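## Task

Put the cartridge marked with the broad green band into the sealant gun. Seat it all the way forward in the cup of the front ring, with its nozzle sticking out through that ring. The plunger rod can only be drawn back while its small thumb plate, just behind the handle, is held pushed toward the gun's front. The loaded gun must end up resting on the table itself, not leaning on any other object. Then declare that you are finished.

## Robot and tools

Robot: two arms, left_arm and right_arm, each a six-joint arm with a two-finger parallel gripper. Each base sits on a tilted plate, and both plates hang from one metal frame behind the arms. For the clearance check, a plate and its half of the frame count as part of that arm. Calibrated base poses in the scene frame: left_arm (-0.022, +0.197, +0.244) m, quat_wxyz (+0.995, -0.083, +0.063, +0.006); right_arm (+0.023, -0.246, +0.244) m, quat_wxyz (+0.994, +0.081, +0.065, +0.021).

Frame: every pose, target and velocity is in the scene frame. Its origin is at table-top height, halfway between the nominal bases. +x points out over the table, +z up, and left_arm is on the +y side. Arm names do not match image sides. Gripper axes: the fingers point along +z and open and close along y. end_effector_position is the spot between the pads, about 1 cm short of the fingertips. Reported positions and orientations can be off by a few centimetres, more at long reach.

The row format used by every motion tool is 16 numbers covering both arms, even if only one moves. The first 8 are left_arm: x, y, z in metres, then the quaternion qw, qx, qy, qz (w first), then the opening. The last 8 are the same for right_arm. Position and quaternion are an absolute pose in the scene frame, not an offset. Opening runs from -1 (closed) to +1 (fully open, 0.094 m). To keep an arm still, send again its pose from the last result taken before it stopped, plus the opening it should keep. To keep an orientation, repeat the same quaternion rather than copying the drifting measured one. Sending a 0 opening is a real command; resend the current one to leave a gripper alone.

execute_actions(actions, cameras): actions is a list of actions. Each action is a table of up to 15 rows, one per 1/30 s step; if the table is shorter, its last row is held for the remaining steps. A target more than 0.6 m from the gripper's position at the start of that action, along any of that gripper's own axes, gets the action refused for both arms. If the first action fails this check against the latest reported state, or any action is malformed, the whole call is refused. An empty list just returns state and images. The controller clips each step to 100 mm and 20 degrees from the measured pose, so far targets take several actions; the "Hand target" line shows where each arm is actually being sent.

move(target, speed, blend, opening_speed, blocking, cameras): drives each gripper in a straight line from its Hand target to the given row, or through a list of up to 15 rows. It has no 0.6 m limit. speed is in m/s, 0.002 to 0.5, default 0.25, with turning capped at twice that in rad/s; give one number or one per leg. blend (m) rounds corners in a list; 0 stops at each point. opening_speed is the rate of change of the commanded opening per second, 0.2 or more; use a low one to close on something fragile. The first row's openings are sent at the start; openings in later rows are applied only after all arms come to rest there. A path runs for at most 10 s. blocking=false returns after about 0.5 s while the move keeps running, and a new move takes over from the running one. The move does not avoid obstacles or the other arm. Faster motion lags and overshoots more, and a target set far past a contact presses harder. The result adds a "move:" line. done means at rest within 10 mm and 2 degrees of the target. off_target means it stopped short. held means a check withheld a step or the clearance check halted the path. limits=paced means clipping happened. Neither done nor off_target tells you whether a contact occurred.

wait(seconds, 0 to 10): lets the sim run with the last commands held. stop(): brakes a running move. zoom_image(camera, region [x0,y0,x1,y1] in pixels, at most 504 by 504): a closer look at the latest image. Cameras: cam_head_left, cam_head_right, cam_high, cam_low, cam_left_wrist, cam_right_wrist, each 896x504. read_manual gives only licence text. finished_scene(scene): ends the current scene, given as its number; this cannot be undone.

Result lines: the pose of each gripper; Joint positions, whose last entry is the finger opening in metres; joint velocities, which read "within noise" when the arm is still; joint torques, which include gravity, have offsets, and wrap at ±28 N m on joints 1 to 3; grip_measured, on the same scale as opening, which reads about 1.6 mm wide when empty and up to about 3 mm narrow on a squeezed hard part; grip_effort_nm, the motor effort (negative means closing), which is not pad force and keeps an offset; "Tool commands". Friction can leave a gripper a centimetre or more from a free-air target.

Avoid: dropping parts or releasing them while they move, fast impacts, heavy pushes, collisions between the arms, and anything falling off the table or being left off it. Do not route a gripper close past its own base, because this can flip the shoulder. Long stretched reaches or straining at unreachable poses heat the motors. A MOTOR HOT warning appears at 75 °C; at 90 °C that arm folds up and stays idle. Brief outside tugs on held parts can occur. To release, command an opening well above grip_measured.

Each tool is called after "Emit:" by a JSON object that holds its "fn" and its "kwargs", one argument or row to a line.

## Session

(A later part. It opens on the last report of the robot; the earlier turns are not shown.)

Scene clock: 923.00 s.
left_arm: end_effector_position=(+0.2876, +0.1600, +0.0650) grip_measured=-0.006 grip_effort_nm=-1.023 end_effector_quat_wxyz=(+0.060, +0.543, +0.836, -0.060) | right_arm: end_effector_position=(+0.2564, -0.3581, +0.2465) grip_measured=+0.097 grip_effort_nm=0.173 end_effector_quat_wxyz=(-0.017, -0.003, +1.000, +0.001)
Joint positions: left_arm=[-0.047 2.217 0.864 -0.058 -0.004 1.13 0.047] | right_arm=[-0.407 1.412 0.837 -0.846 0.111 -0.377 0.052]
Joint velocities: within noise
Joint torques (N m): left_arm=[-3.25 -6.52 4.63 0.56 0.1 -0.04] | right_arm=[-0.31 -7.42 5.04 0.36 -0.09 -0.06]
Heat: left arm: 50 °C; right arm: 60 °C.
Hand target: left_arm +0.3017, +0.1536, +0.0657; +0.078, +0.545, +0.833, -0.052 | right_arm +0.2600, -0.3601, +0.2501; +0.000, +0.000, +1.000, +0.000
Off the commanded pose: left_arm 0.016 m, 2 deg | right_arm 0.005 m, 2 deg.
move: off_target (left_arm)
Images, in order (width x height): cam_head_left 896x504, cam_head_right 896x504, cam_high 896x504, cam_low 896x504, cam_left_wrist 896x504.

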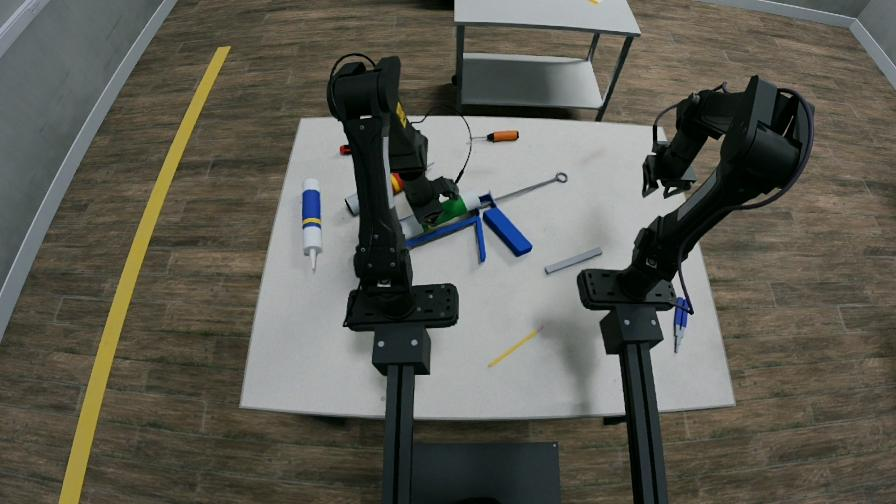

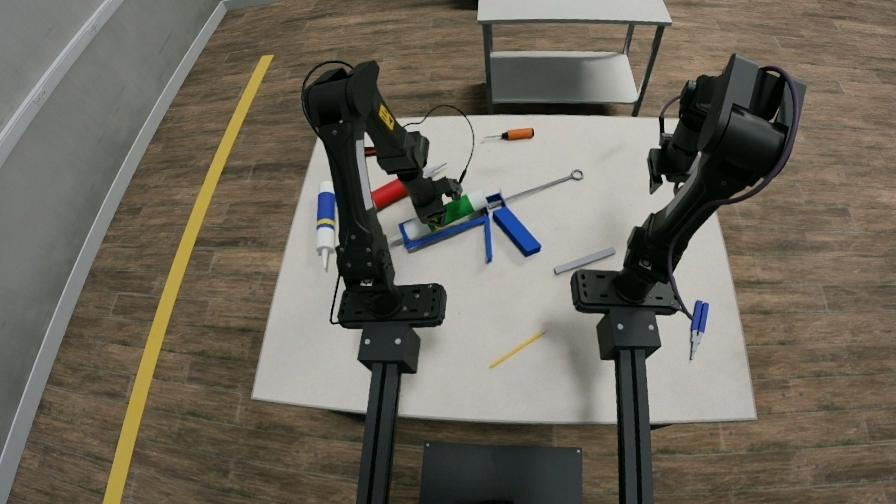

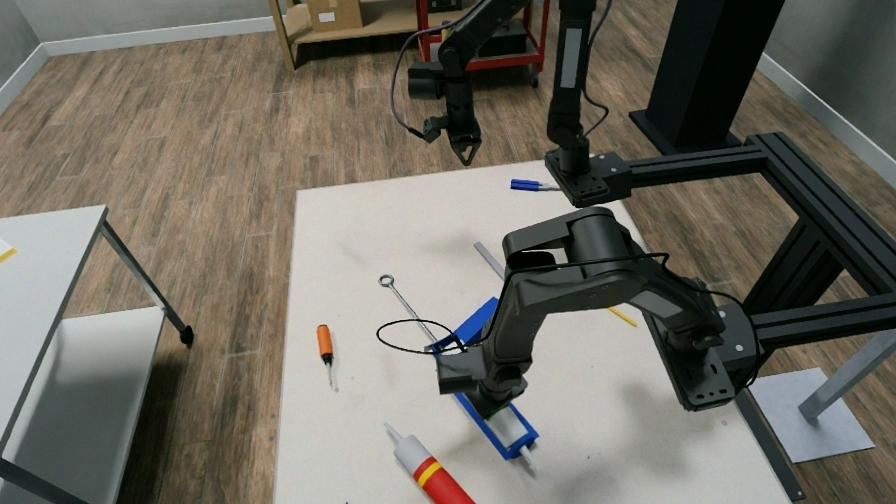

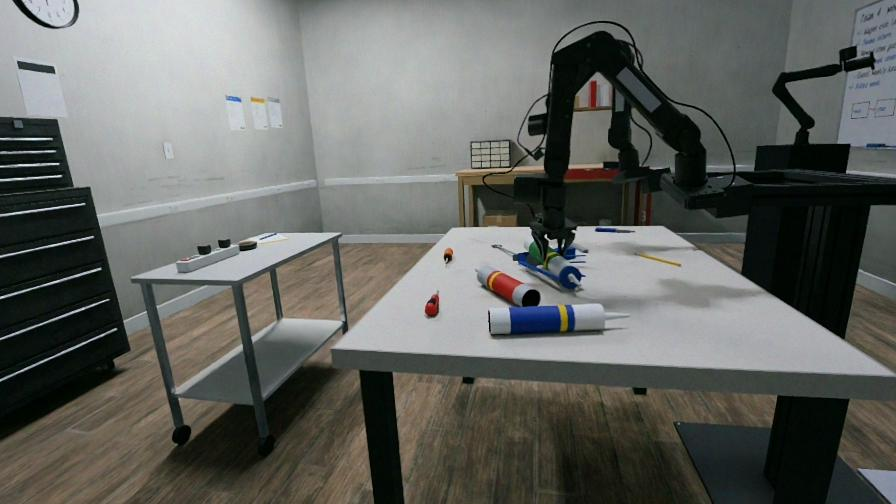

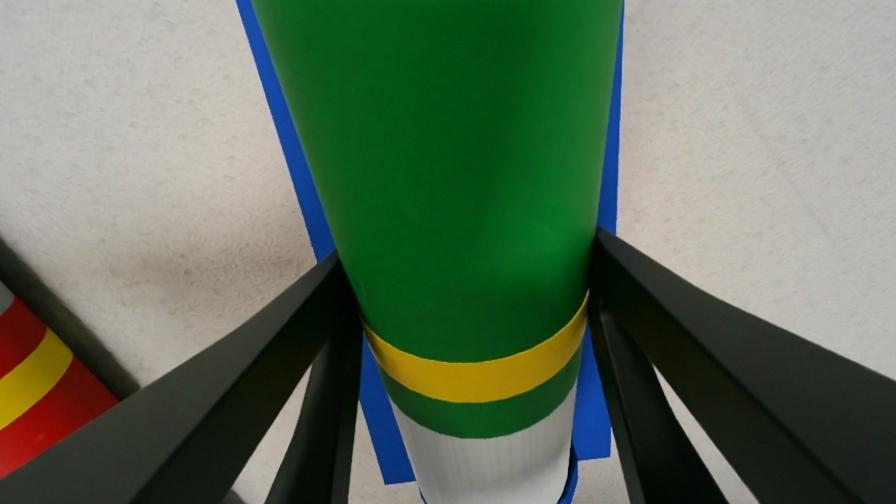

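Emit:
{"fn": "move", "kwargs": {
  "target": [0.3020,0.1515,0.055,0.0438,0.5468,0.8356,-0.0286,-0.25,0.26,-0.36,0.25,0,0,1,0,0.1],
  "speed": 0.03,
  "cameras": ["cam_head_right","cam_head_left","cam_high","cam_low","cam_left_wrist"]
}}

Emit:
{"fn": "zoom_image", "kwargs": {
  "camera": "cam_high",
  "region": [440, 370, 550, 470]
}}

Emit:
{"fn": "zoom_image", "kwargs": {
  "camera": "cam_head_right",
  "region": [390, 150, 530, 250]
}}

Emit:
{"fn": "zoom_image", "kwargs": {
  "camera": "cam_low",
  "region": [500, 220, 600, 300]
}}

Scene clock: 928.10 s.
left_arm: end_effector_position=(+0.2994, +0.1579, +0.0586) grip_measured=-0.006 grip_effort_nm=-1.028 end_effector_quat_wxyz=(+0.046, +0.544, +0.837, -0.029) | right_arm: end_effector_position=(+0.2564, -0.3581, +0.2465) grip_measured=+0.097 grip_effort_nm=0.173 end_effector_quat_wxyz=(-0.017, -0.003, +1.000, +0.001)
Joint positions: left_arm=[-0.087 2.26 0.916 -0.062 -0.079 1.094 0.047] | right_arm=[-0.407 1.412 0.837 -0.846 0.111 -0.377 0.052]
Joint velocities: within noise
Joint torques (N m): left_arm=[-3.62 -6.06 4.56 0.32 0 -0.12] | right_arm=[-0.28 -7.47 5.08 0.32 -0.09 -0.05]
Heat: left arm: 49 °C; right arm: 60 °C.
Hand target: left_arm +0.3018, +0.1515, +0.0552; +0.044, +0.547, +0.836, -0.029 | right_arm +0.2600, -0.3601, +0.2501; +0.000, +0.000, +1.000, +0.000
Off the commanded pose: left_arm 0.008 m, 0 deg | right_arm 0.005 m, 2 deg.
move: done
Images, in order (width x height): cam_head_left 896x504, cam_head_right 896x504, cam_high 896x504, cam_low 896x504, cam_left_wrist 896x504.

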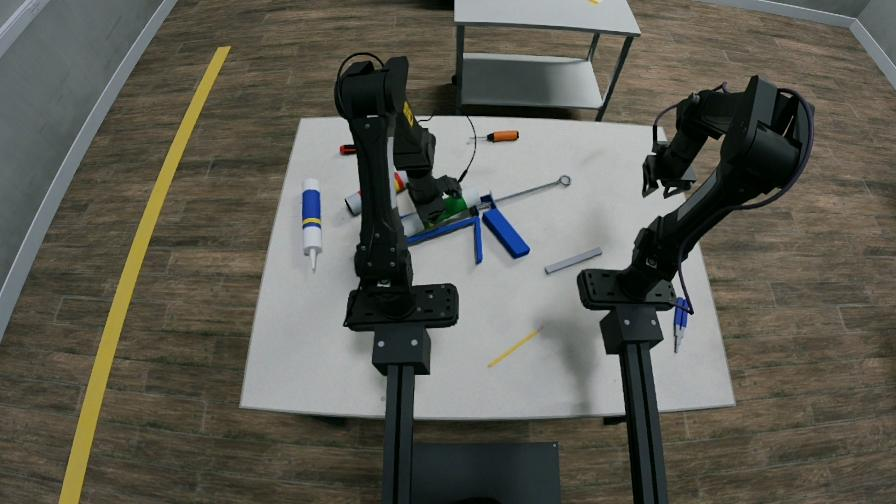

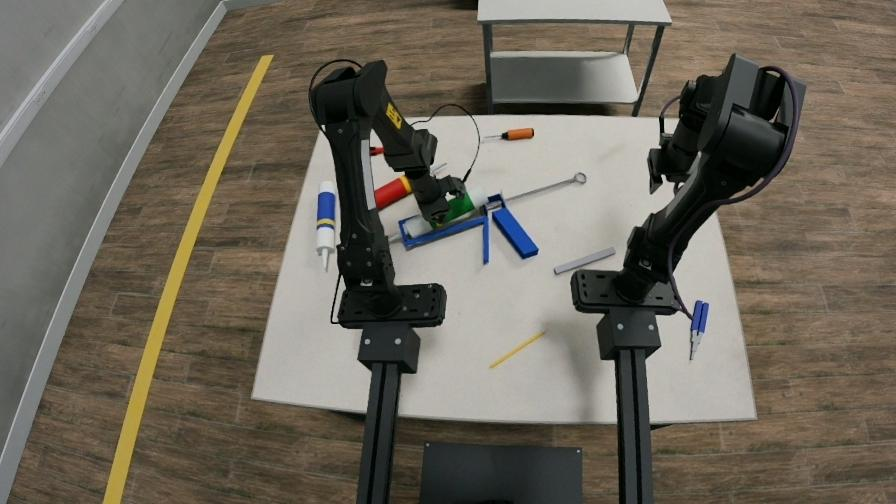

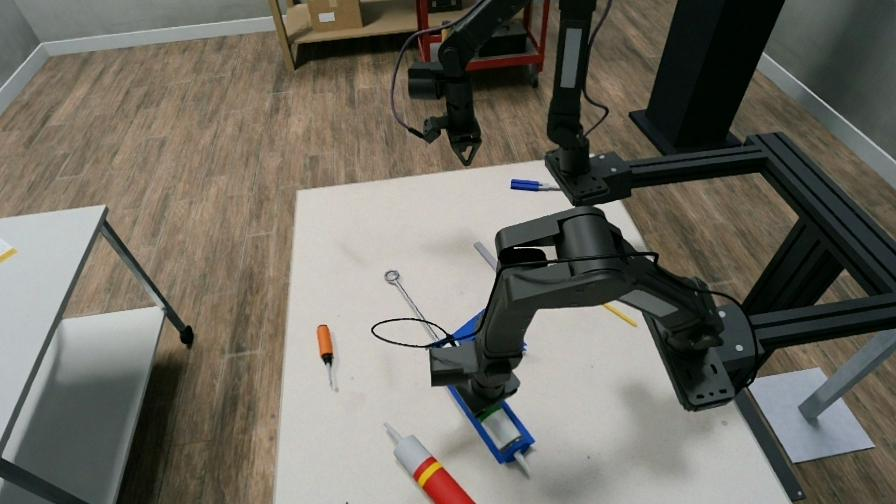

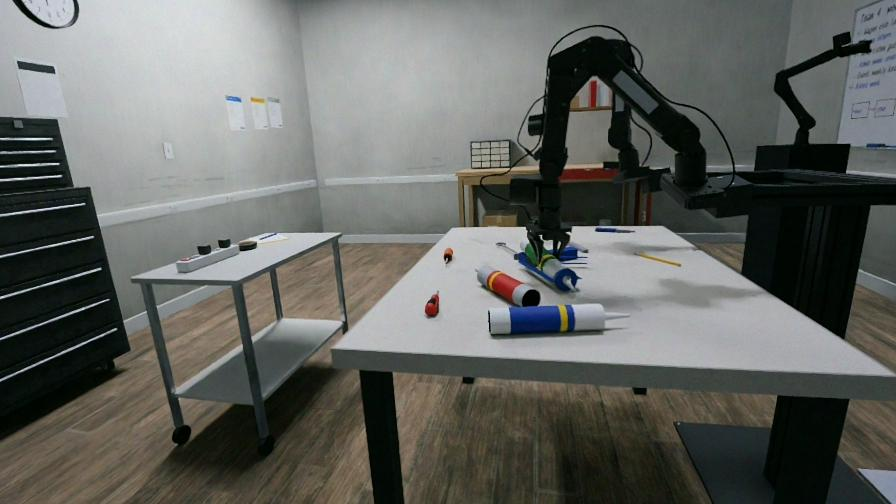

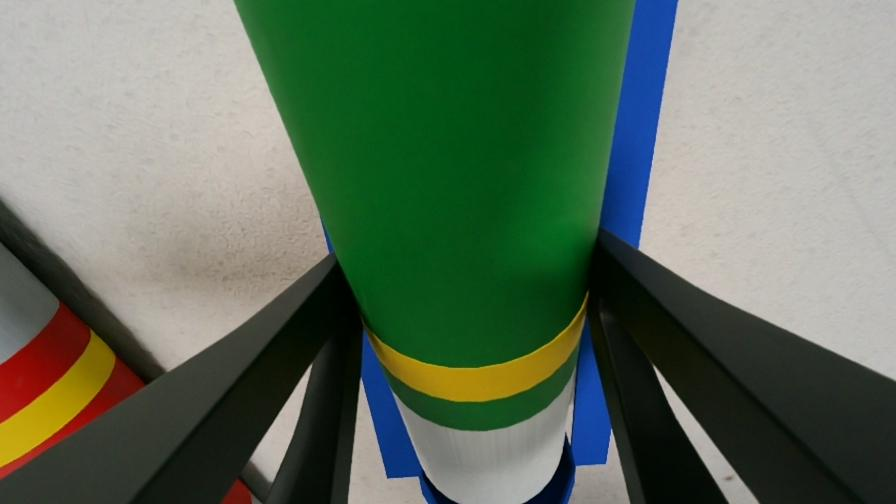

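Scaled by 4.582 from the camera's 896x504 image, which has a finer 1280x720 frame.

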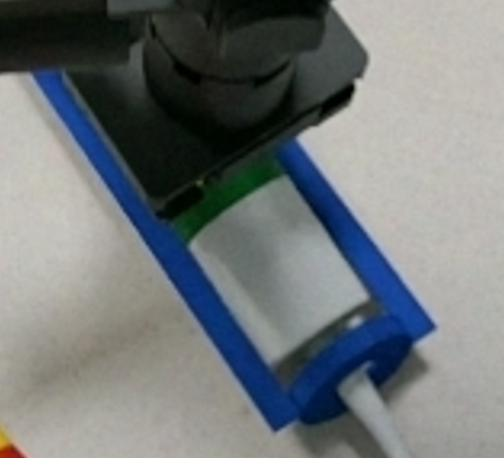

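Scaled by 3.600 from the camera's 896x504 image, which has a finer 1280x720 frame.

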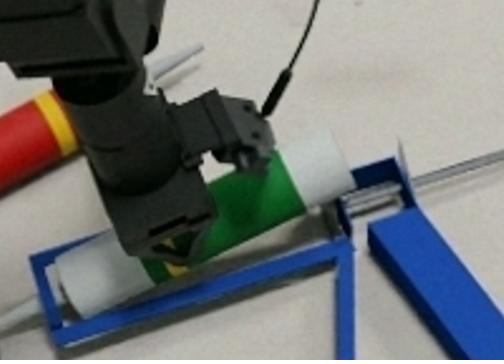

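Scaled by 5.040 from the camera's 896x504 image, which has a finer 1280x720 frame.

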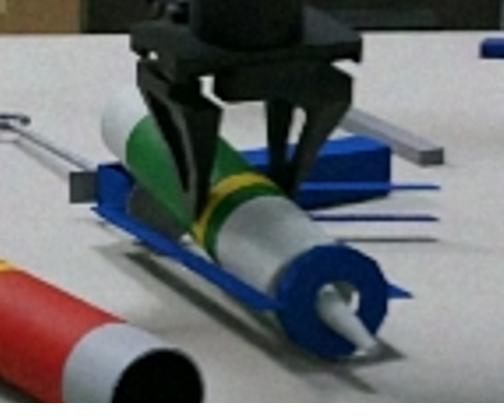

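Emit:
{"fn": "move", "kwargs": {
  "target": [0.2920,0.1510,0.060,0.0438,0.5468,0.8356,-0.0286,-0.25,0.26,-0.36,0.25,0,0,1,0,0.1],
  "speed": 0.03,
  "cameras": ["cam_head_right","cam_head_left","cam_high","cam_low","cam_left_wrist"]
}}

Emit:
{"fn": "zoom_image", "kwargs": {
  "camera": "cam_high",
  "region": [440, 370, 550, 470]
}}

Emit:
{"fn": "zoom_image", "kwargs": {
  "camera": "cam_head_right",
  "region": [390, 150, 530, 250]
}}

Emit:
{"fn": "zoom_image", "kwargs": {
  "camera": "cam_low",
  "region": [500, 220, 600, 300]
}}

Scene clock: 936.03 s.
left_arm: end_effector_position=(+0.2968, +0.1576, +0.0576) grip_measured=-0.006 grip_effort_nm=-1.033 end_effector_quat_wxyz=(+0.046, +0.541, +0.839, -0.026) | right_arm: end_effector_position=(+0.2564, -0.3581, +0.2465) grip_measured=+0.097 grip_effort_nm=0.168 end_effector_quat_wxyz=(-0.017, -0.003, +1.000, +0.001)
Joint positions: left_arm=[-0.092 2.26 0.902 -0.044 -0.086 1.082 0.047] | right_arm=[-0.407 1.412 0.837 -0.846 0.111 -0.377 0.052]
Joint velocities: within noise
Joint torques (N m): left_arm=[-3.71 -8.18 1.43 0.28 0.03 -0.08] | right_arm=[-0.29 -7.45 5.05 0.32 -0.09 -0.06]
Heat: left arm: 46 °C; right arm: 60 °C.
Hand target: left_arm +0.2920, +0.1512, +0.0599; +0.044, +0.547, +0.836, -0.029 | right_arm +0.2600, -0.3601, +0.2501; +0.000, +0.000, +1.000, +0.000
Off the commanded pose: left_arm 0.009 m, 1 deg | right_arm 0.005 m, 2 deg.
move: done
Images, in order (width x height): cam_head_left 896x504, cam_head_right 896x504, cam_high 896x504, cam_low 896x504, cam_left_wrist 896x504.

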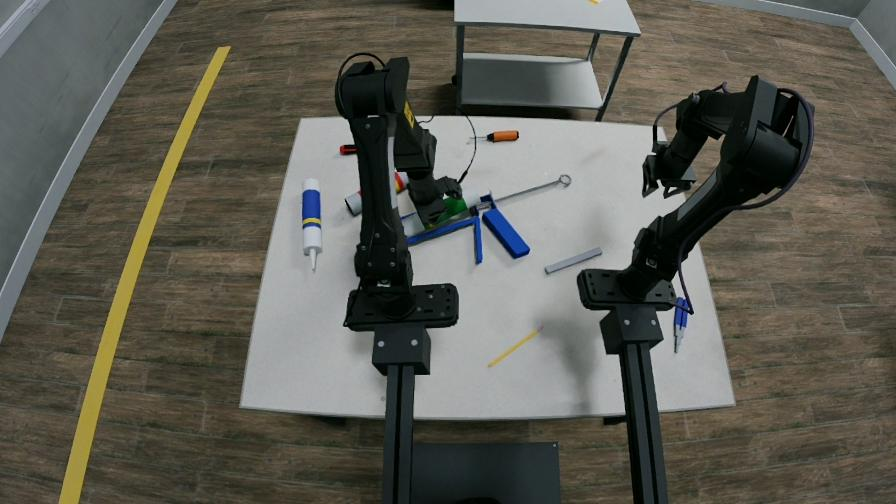

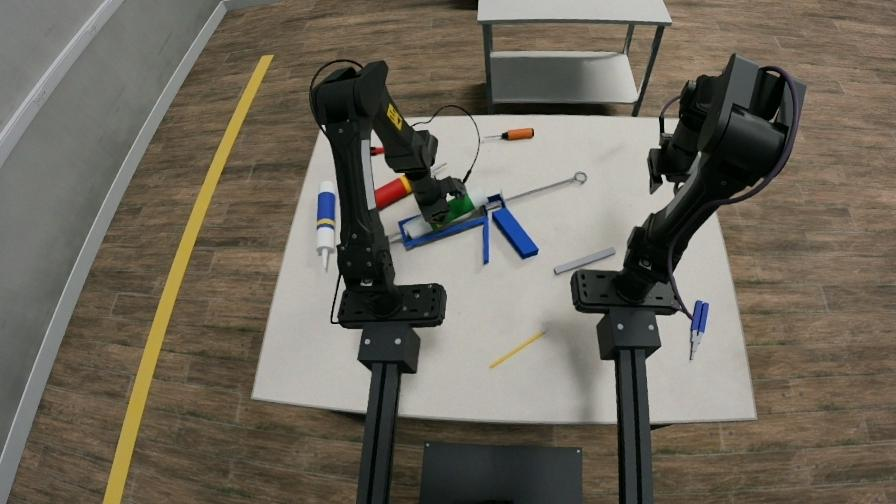

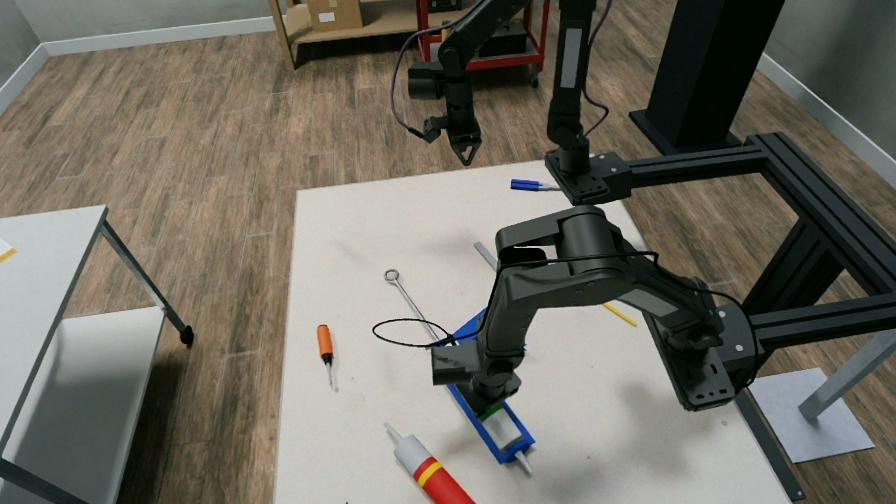

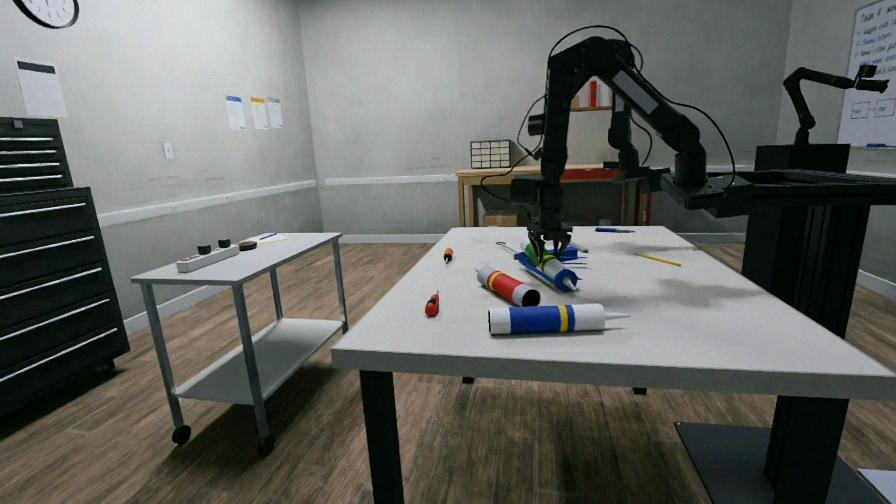

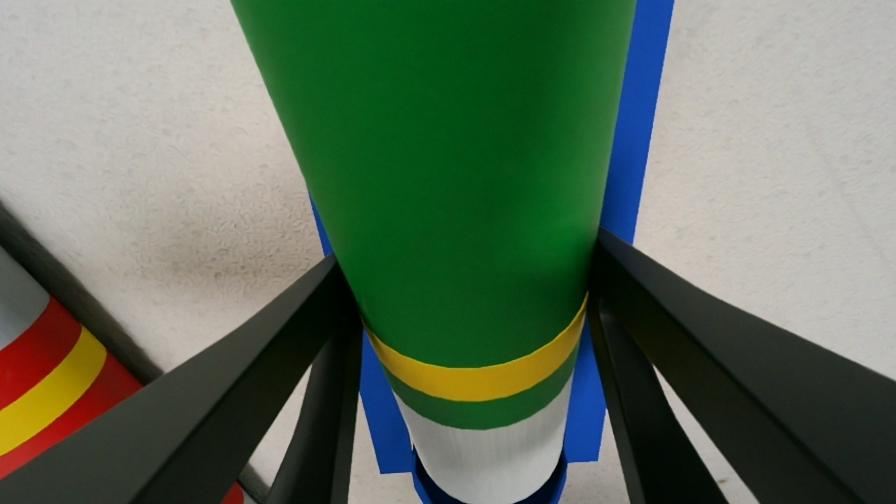

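Scaled by 4.582 from the camera's 896x504 image, which has a finer 1280x720 frame.

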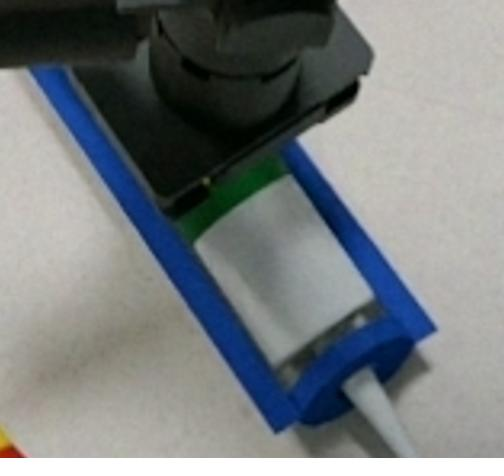

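Scaled by 3.600 from the camera's 896x504 image, which has a finer 1280x720 frame.

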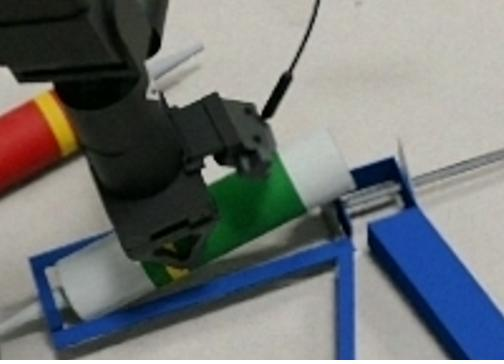

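Scaled by 5.040 from the camera's 896x504 image, which has a finer 1280x720 frame.

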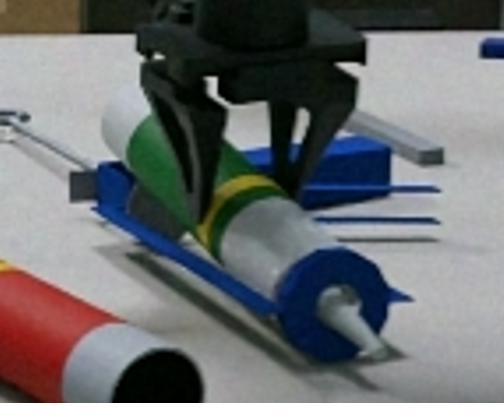

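Emit:
{"fn": "move", "kwargs": {
  "target": [0.2850,0.1500,0.070,0.0431,0.5656,0.8230,-0.0296,-0.25,0.26,-0.36,0.25,0,0,1,0,0.1],
  "speed": 0.03,
  "cameras": ["cam_head_right","cam_head_left","cam_high","cam_low","cam_left_wrist"]
}}

Emit:
{"fn": "zoom_image", "kwargs": {
  "camera": "cam_high",
  "region": [440, 370, 550, 470]
}}

Emit:
{"fn": "zoom_image", "kwargs": {
  "camera": "cam_head_right",
  "region": [390, 150, 530, 250]
}}

Emit:
{"fn": "zoom_image", "kwargs": {
  "camera": "cam_low",
  "region": [500, 220, 600, 300]
}}

Scene clock: 943.00 s.
left_arm: end_effector_position=(+0.2877, +0.1549, +0.0579) grip_measured=-0.006 grip_effort_nm=-1.033 end_effector_quat_wxyz=(+0.044, +0.551, +0.833, -0.025) | right_arm: end_effector_position=(+0.2564, -0.3581, +0.2465) grip_measured=+0.097 grip_effort_nm=0.173 end_effector_quat_wxyz=(-0.017, -0.003, +1.000, +0.001)
Joint positions: left_arm=[-0.104 2.25 0.868 -0.026 -0.09 1.092 0.047] | right_arm=[-0.407 1.412 0.837 -0.846 0.111 -0.377 0.052]
Joint velocities: within noise
Joint torques (N m): left_arm=[-3.47 -10.81 1.28 0.01 0.07 0.2] | right_arm=[-0.29 -7.38 5.08 0.33 -0.11 -0.06]
Heat: left arm: 46 °C; right arm: 59 °C.
Hand target: left_arm +0.2850, +0.1501, +0.0692; +0.043, +0.566, +0.823, -0.029 | right_arm +0.2600, -0.3601, +0.2501; +0.000, +0.000, +1.000, +0.000
Off the commanded pose: left_arm 0.013 m, 2 deg | right_arm 0.005 m, 2 deg.
move: off_target (left_arm)
Images, in order (width x height): cam_head_left 896x504, cam_head_right 896x504, cam_high 896x504, cam_low 896x504, cam_left_wrist 896x504.

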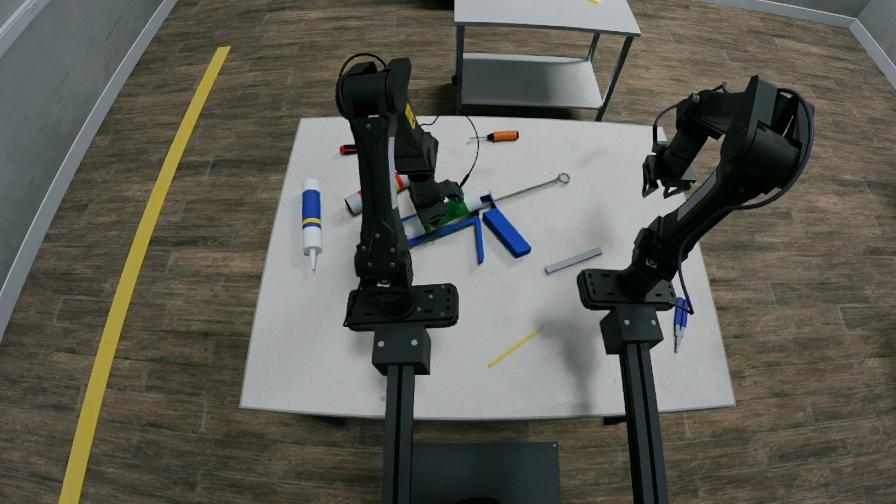

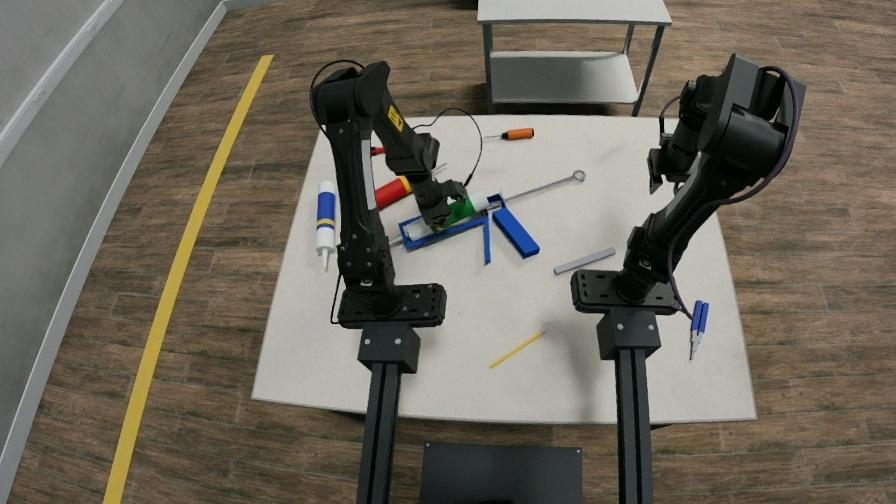

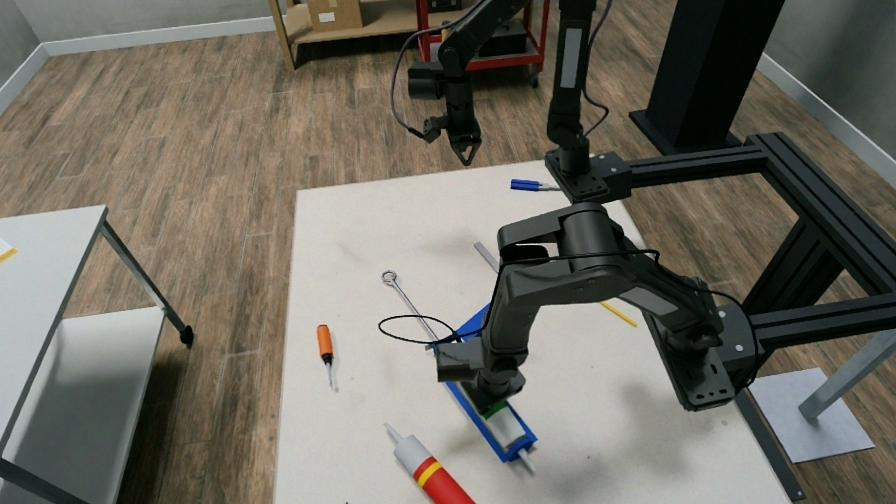

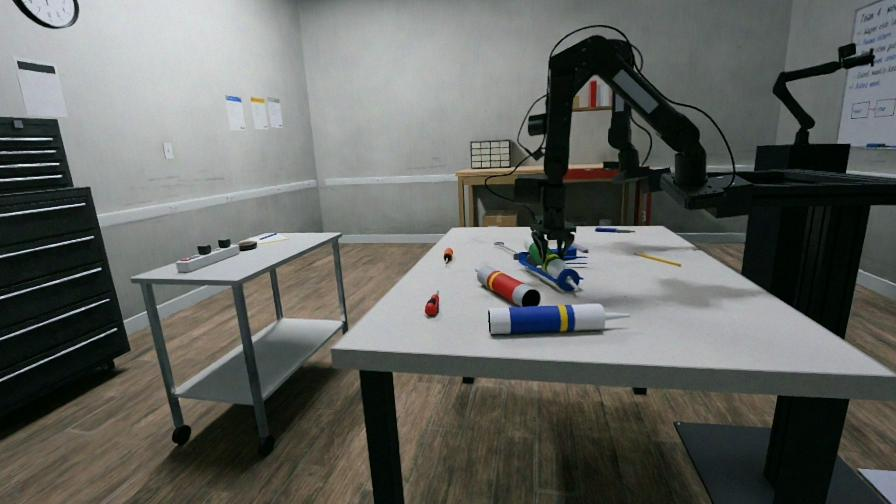

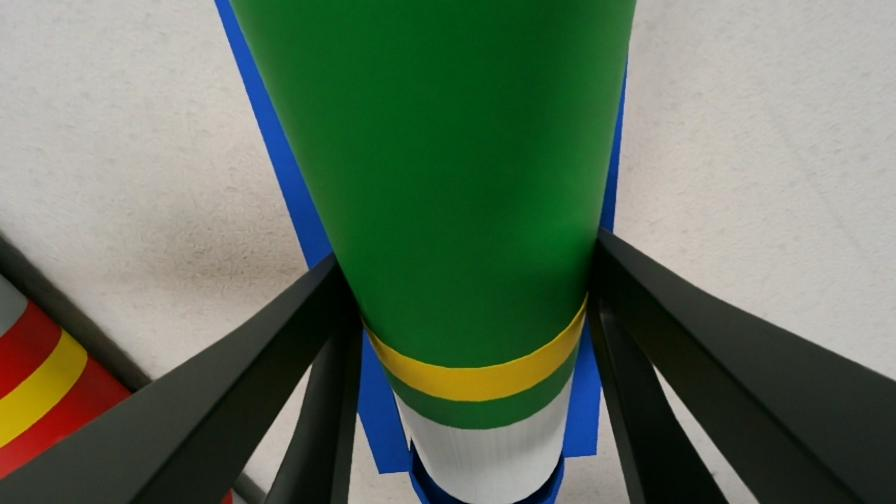

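Scaled by 4.582 from the camera's 896x504 image, which has a finer 1280x720 frame.

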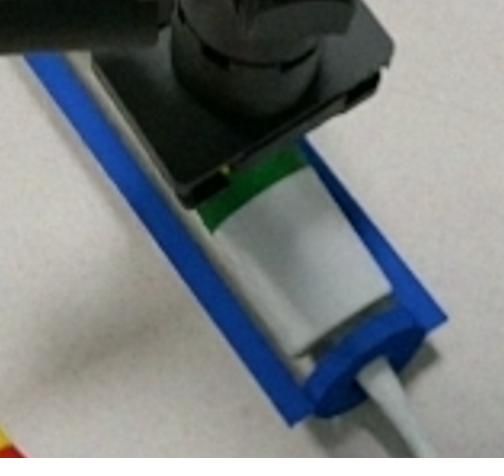

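Scaled by 3.600 from the camera's 896x504 image, which has a finer 1280x720 frame.

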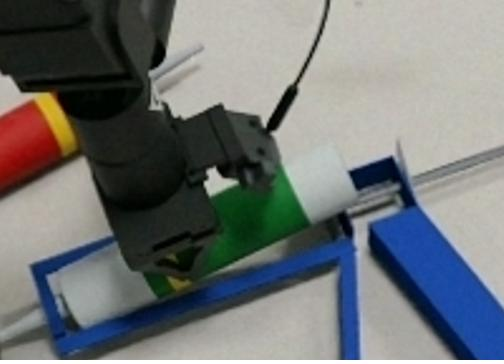

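Scaled by 5.040 from the camera's 896x504 image, which has a finer 1280x720 frame.

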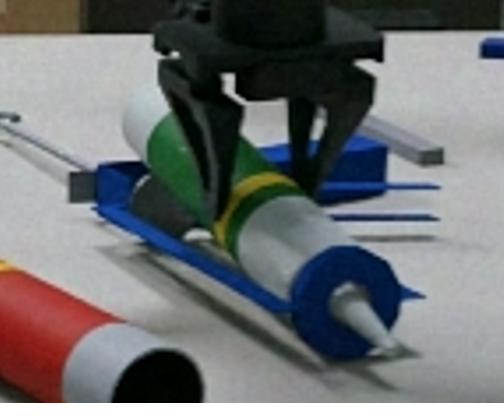

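Emit:
{"fn": "move", "kwargs": {
  "target": [0.2845,0.1560,0.068,0.0431,0.5656,0.8230,-0.0296,-0.25,0.26,-0.36,0.25,0,0,1,0,0.1],
  "speed": 0.03,
  "cameras": ["cam_head_right","cam_head_left","cam_high","cam_low","cam_left_wrist"]
}}

Emit:
{"fn": "zoom_image", "kwargs": {
  "camera": "cam_high",
  "region": [440, 370, 550, 470]
}}

Emit:
{"fn": "zoom_image", "kwargs": {
  "camera": "cam_head_right",
  "region": [390, 150, 530, 250]
}}

Emit:
{"fn": "zoom_image", "kwargs": {
  "camera": "cam_low",
  "region": [500, 220, 600, 300]
}}

Scene clock: 949.17 s.
left_arm: end_effector_position=(+0.2849, +0.1550, +0.0574) grip_measured=-0.006 grip_effort_nm=-1.028 end_effector_quat_wxyz=(+0.042, +0.561, +0.826, -0.027) | right_arm: end_effector_position=(+0.2564, -0.3581, +0.2465) grip_measured=+0.097 grip_effort_nm=0.168 end_effector_quat_wxyz=(-0.017, -0.003, +1.000, +0.001)
Joint positions: left_arm=[-0.104 2.25 0.862 -0.026 -0.09 1.116 0.047] | right_arm=[-0.407 1.412 0.837 -0.846 0.111 -0.377 0.052]
Joint velocities: within noise
Joint torques (N m): left_arm=[-1.77 -10.7 1.37 0.05 0.11 0.16] | right_arm=[-0.23 -7.42 5.15 0.34 -0.11 -0.05]
Heat: left arm: 48 °C; right arm: 59 °C.
Hand target: left_arm +0.2844, +0.1559, +0.0675; +0.043, +0.566, +0.823, -0.029 | right_arm +0.2600, -0.3601, +0.2501; +0.000, +0.000, +1.000, +0.000
Off the commanded pose: left_arm 0.011 m, 1 deg | right_arm 0.005 m, 2 deg.
move: off_target (left_arm)
Images, in order (width x height): cam_head_left 896x504, cam_head_right 896x504, cam_high 896x504, cam_low 896x504, cam_left_wrist 896x504.

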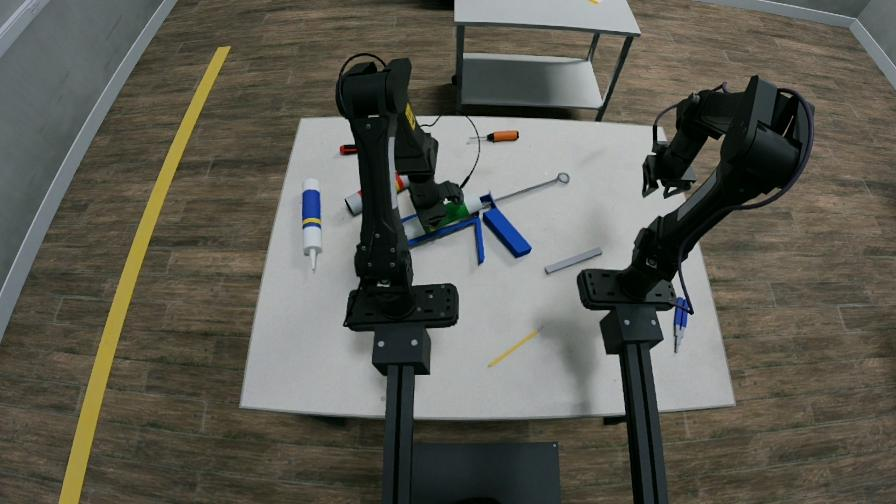

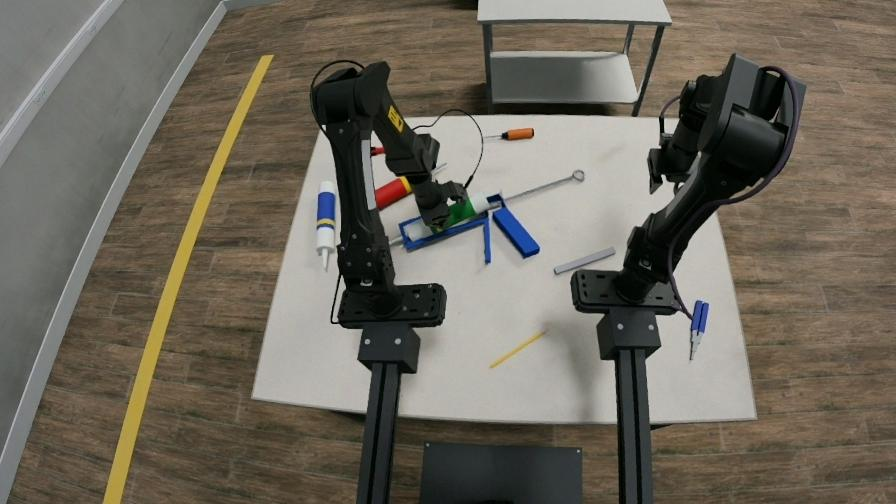

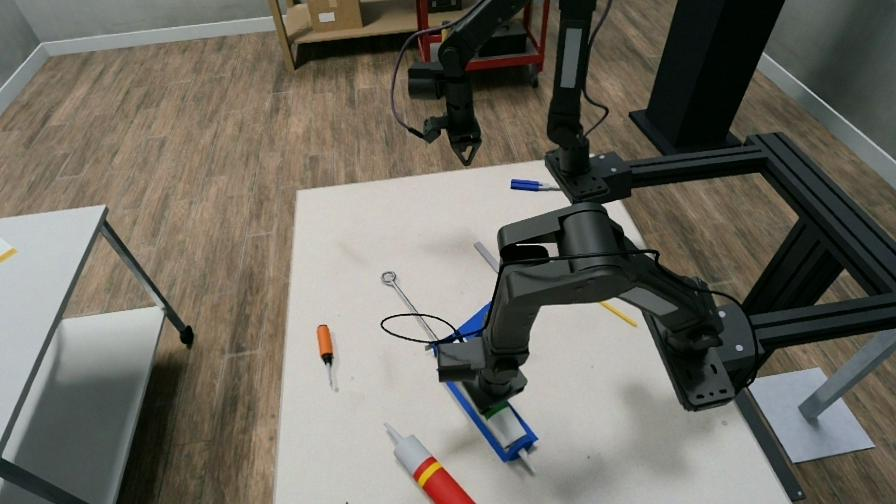

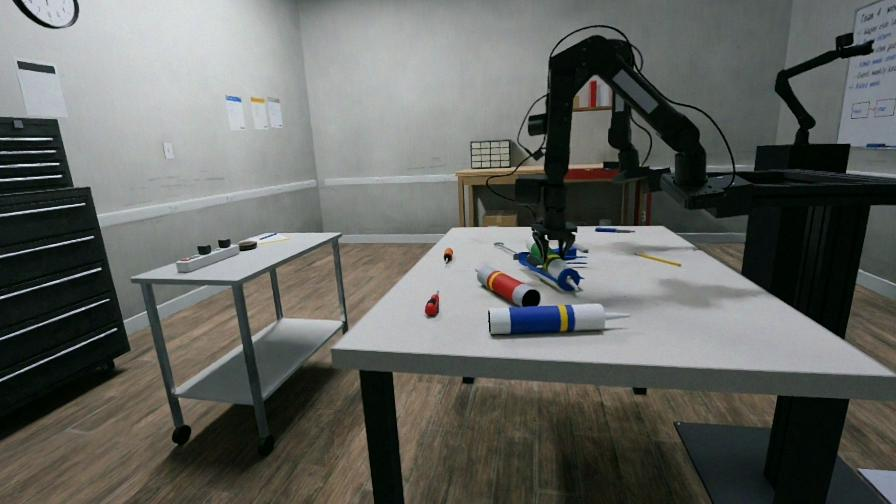

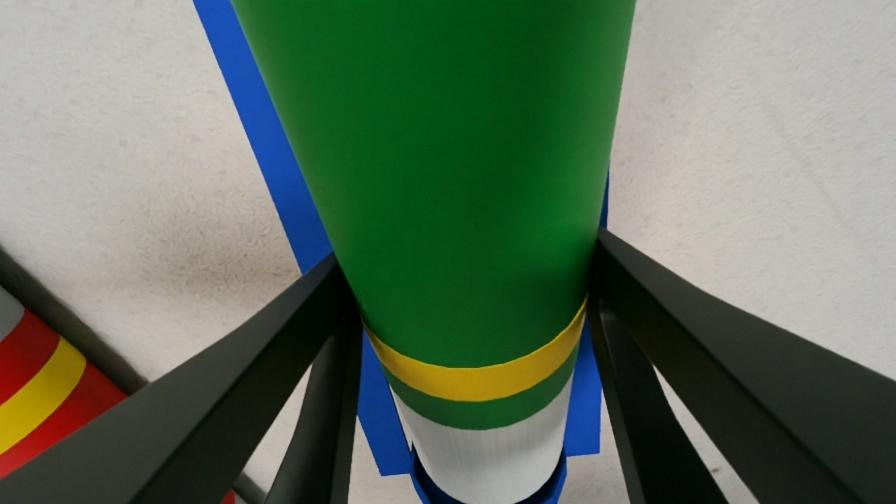

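Scaled by 4.582 from the camera's 896x504 image, which has a finer 1280x720 frame.

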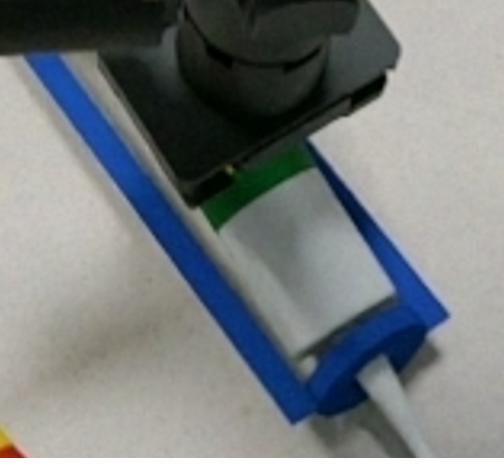

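Scaled by 3.600 from the camera's 896x504 image, which has a finer 1280x720 frame.

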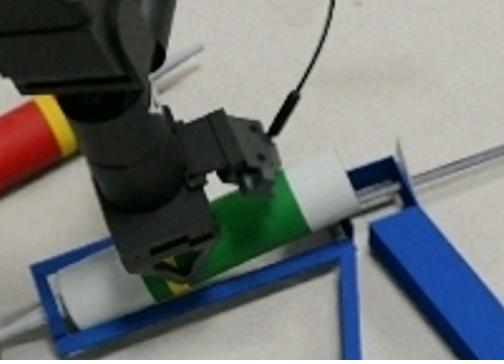

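Scaled by 5.040 from the camera's 896x504 image, which has a finer 1280x720 frame.

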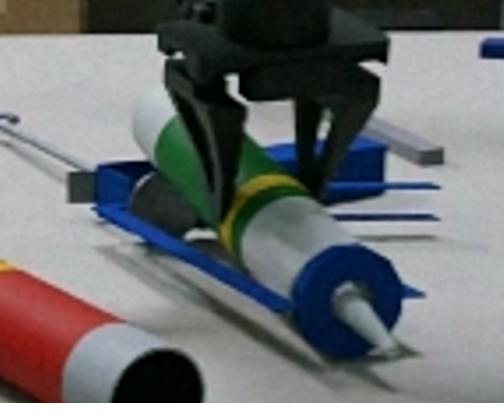

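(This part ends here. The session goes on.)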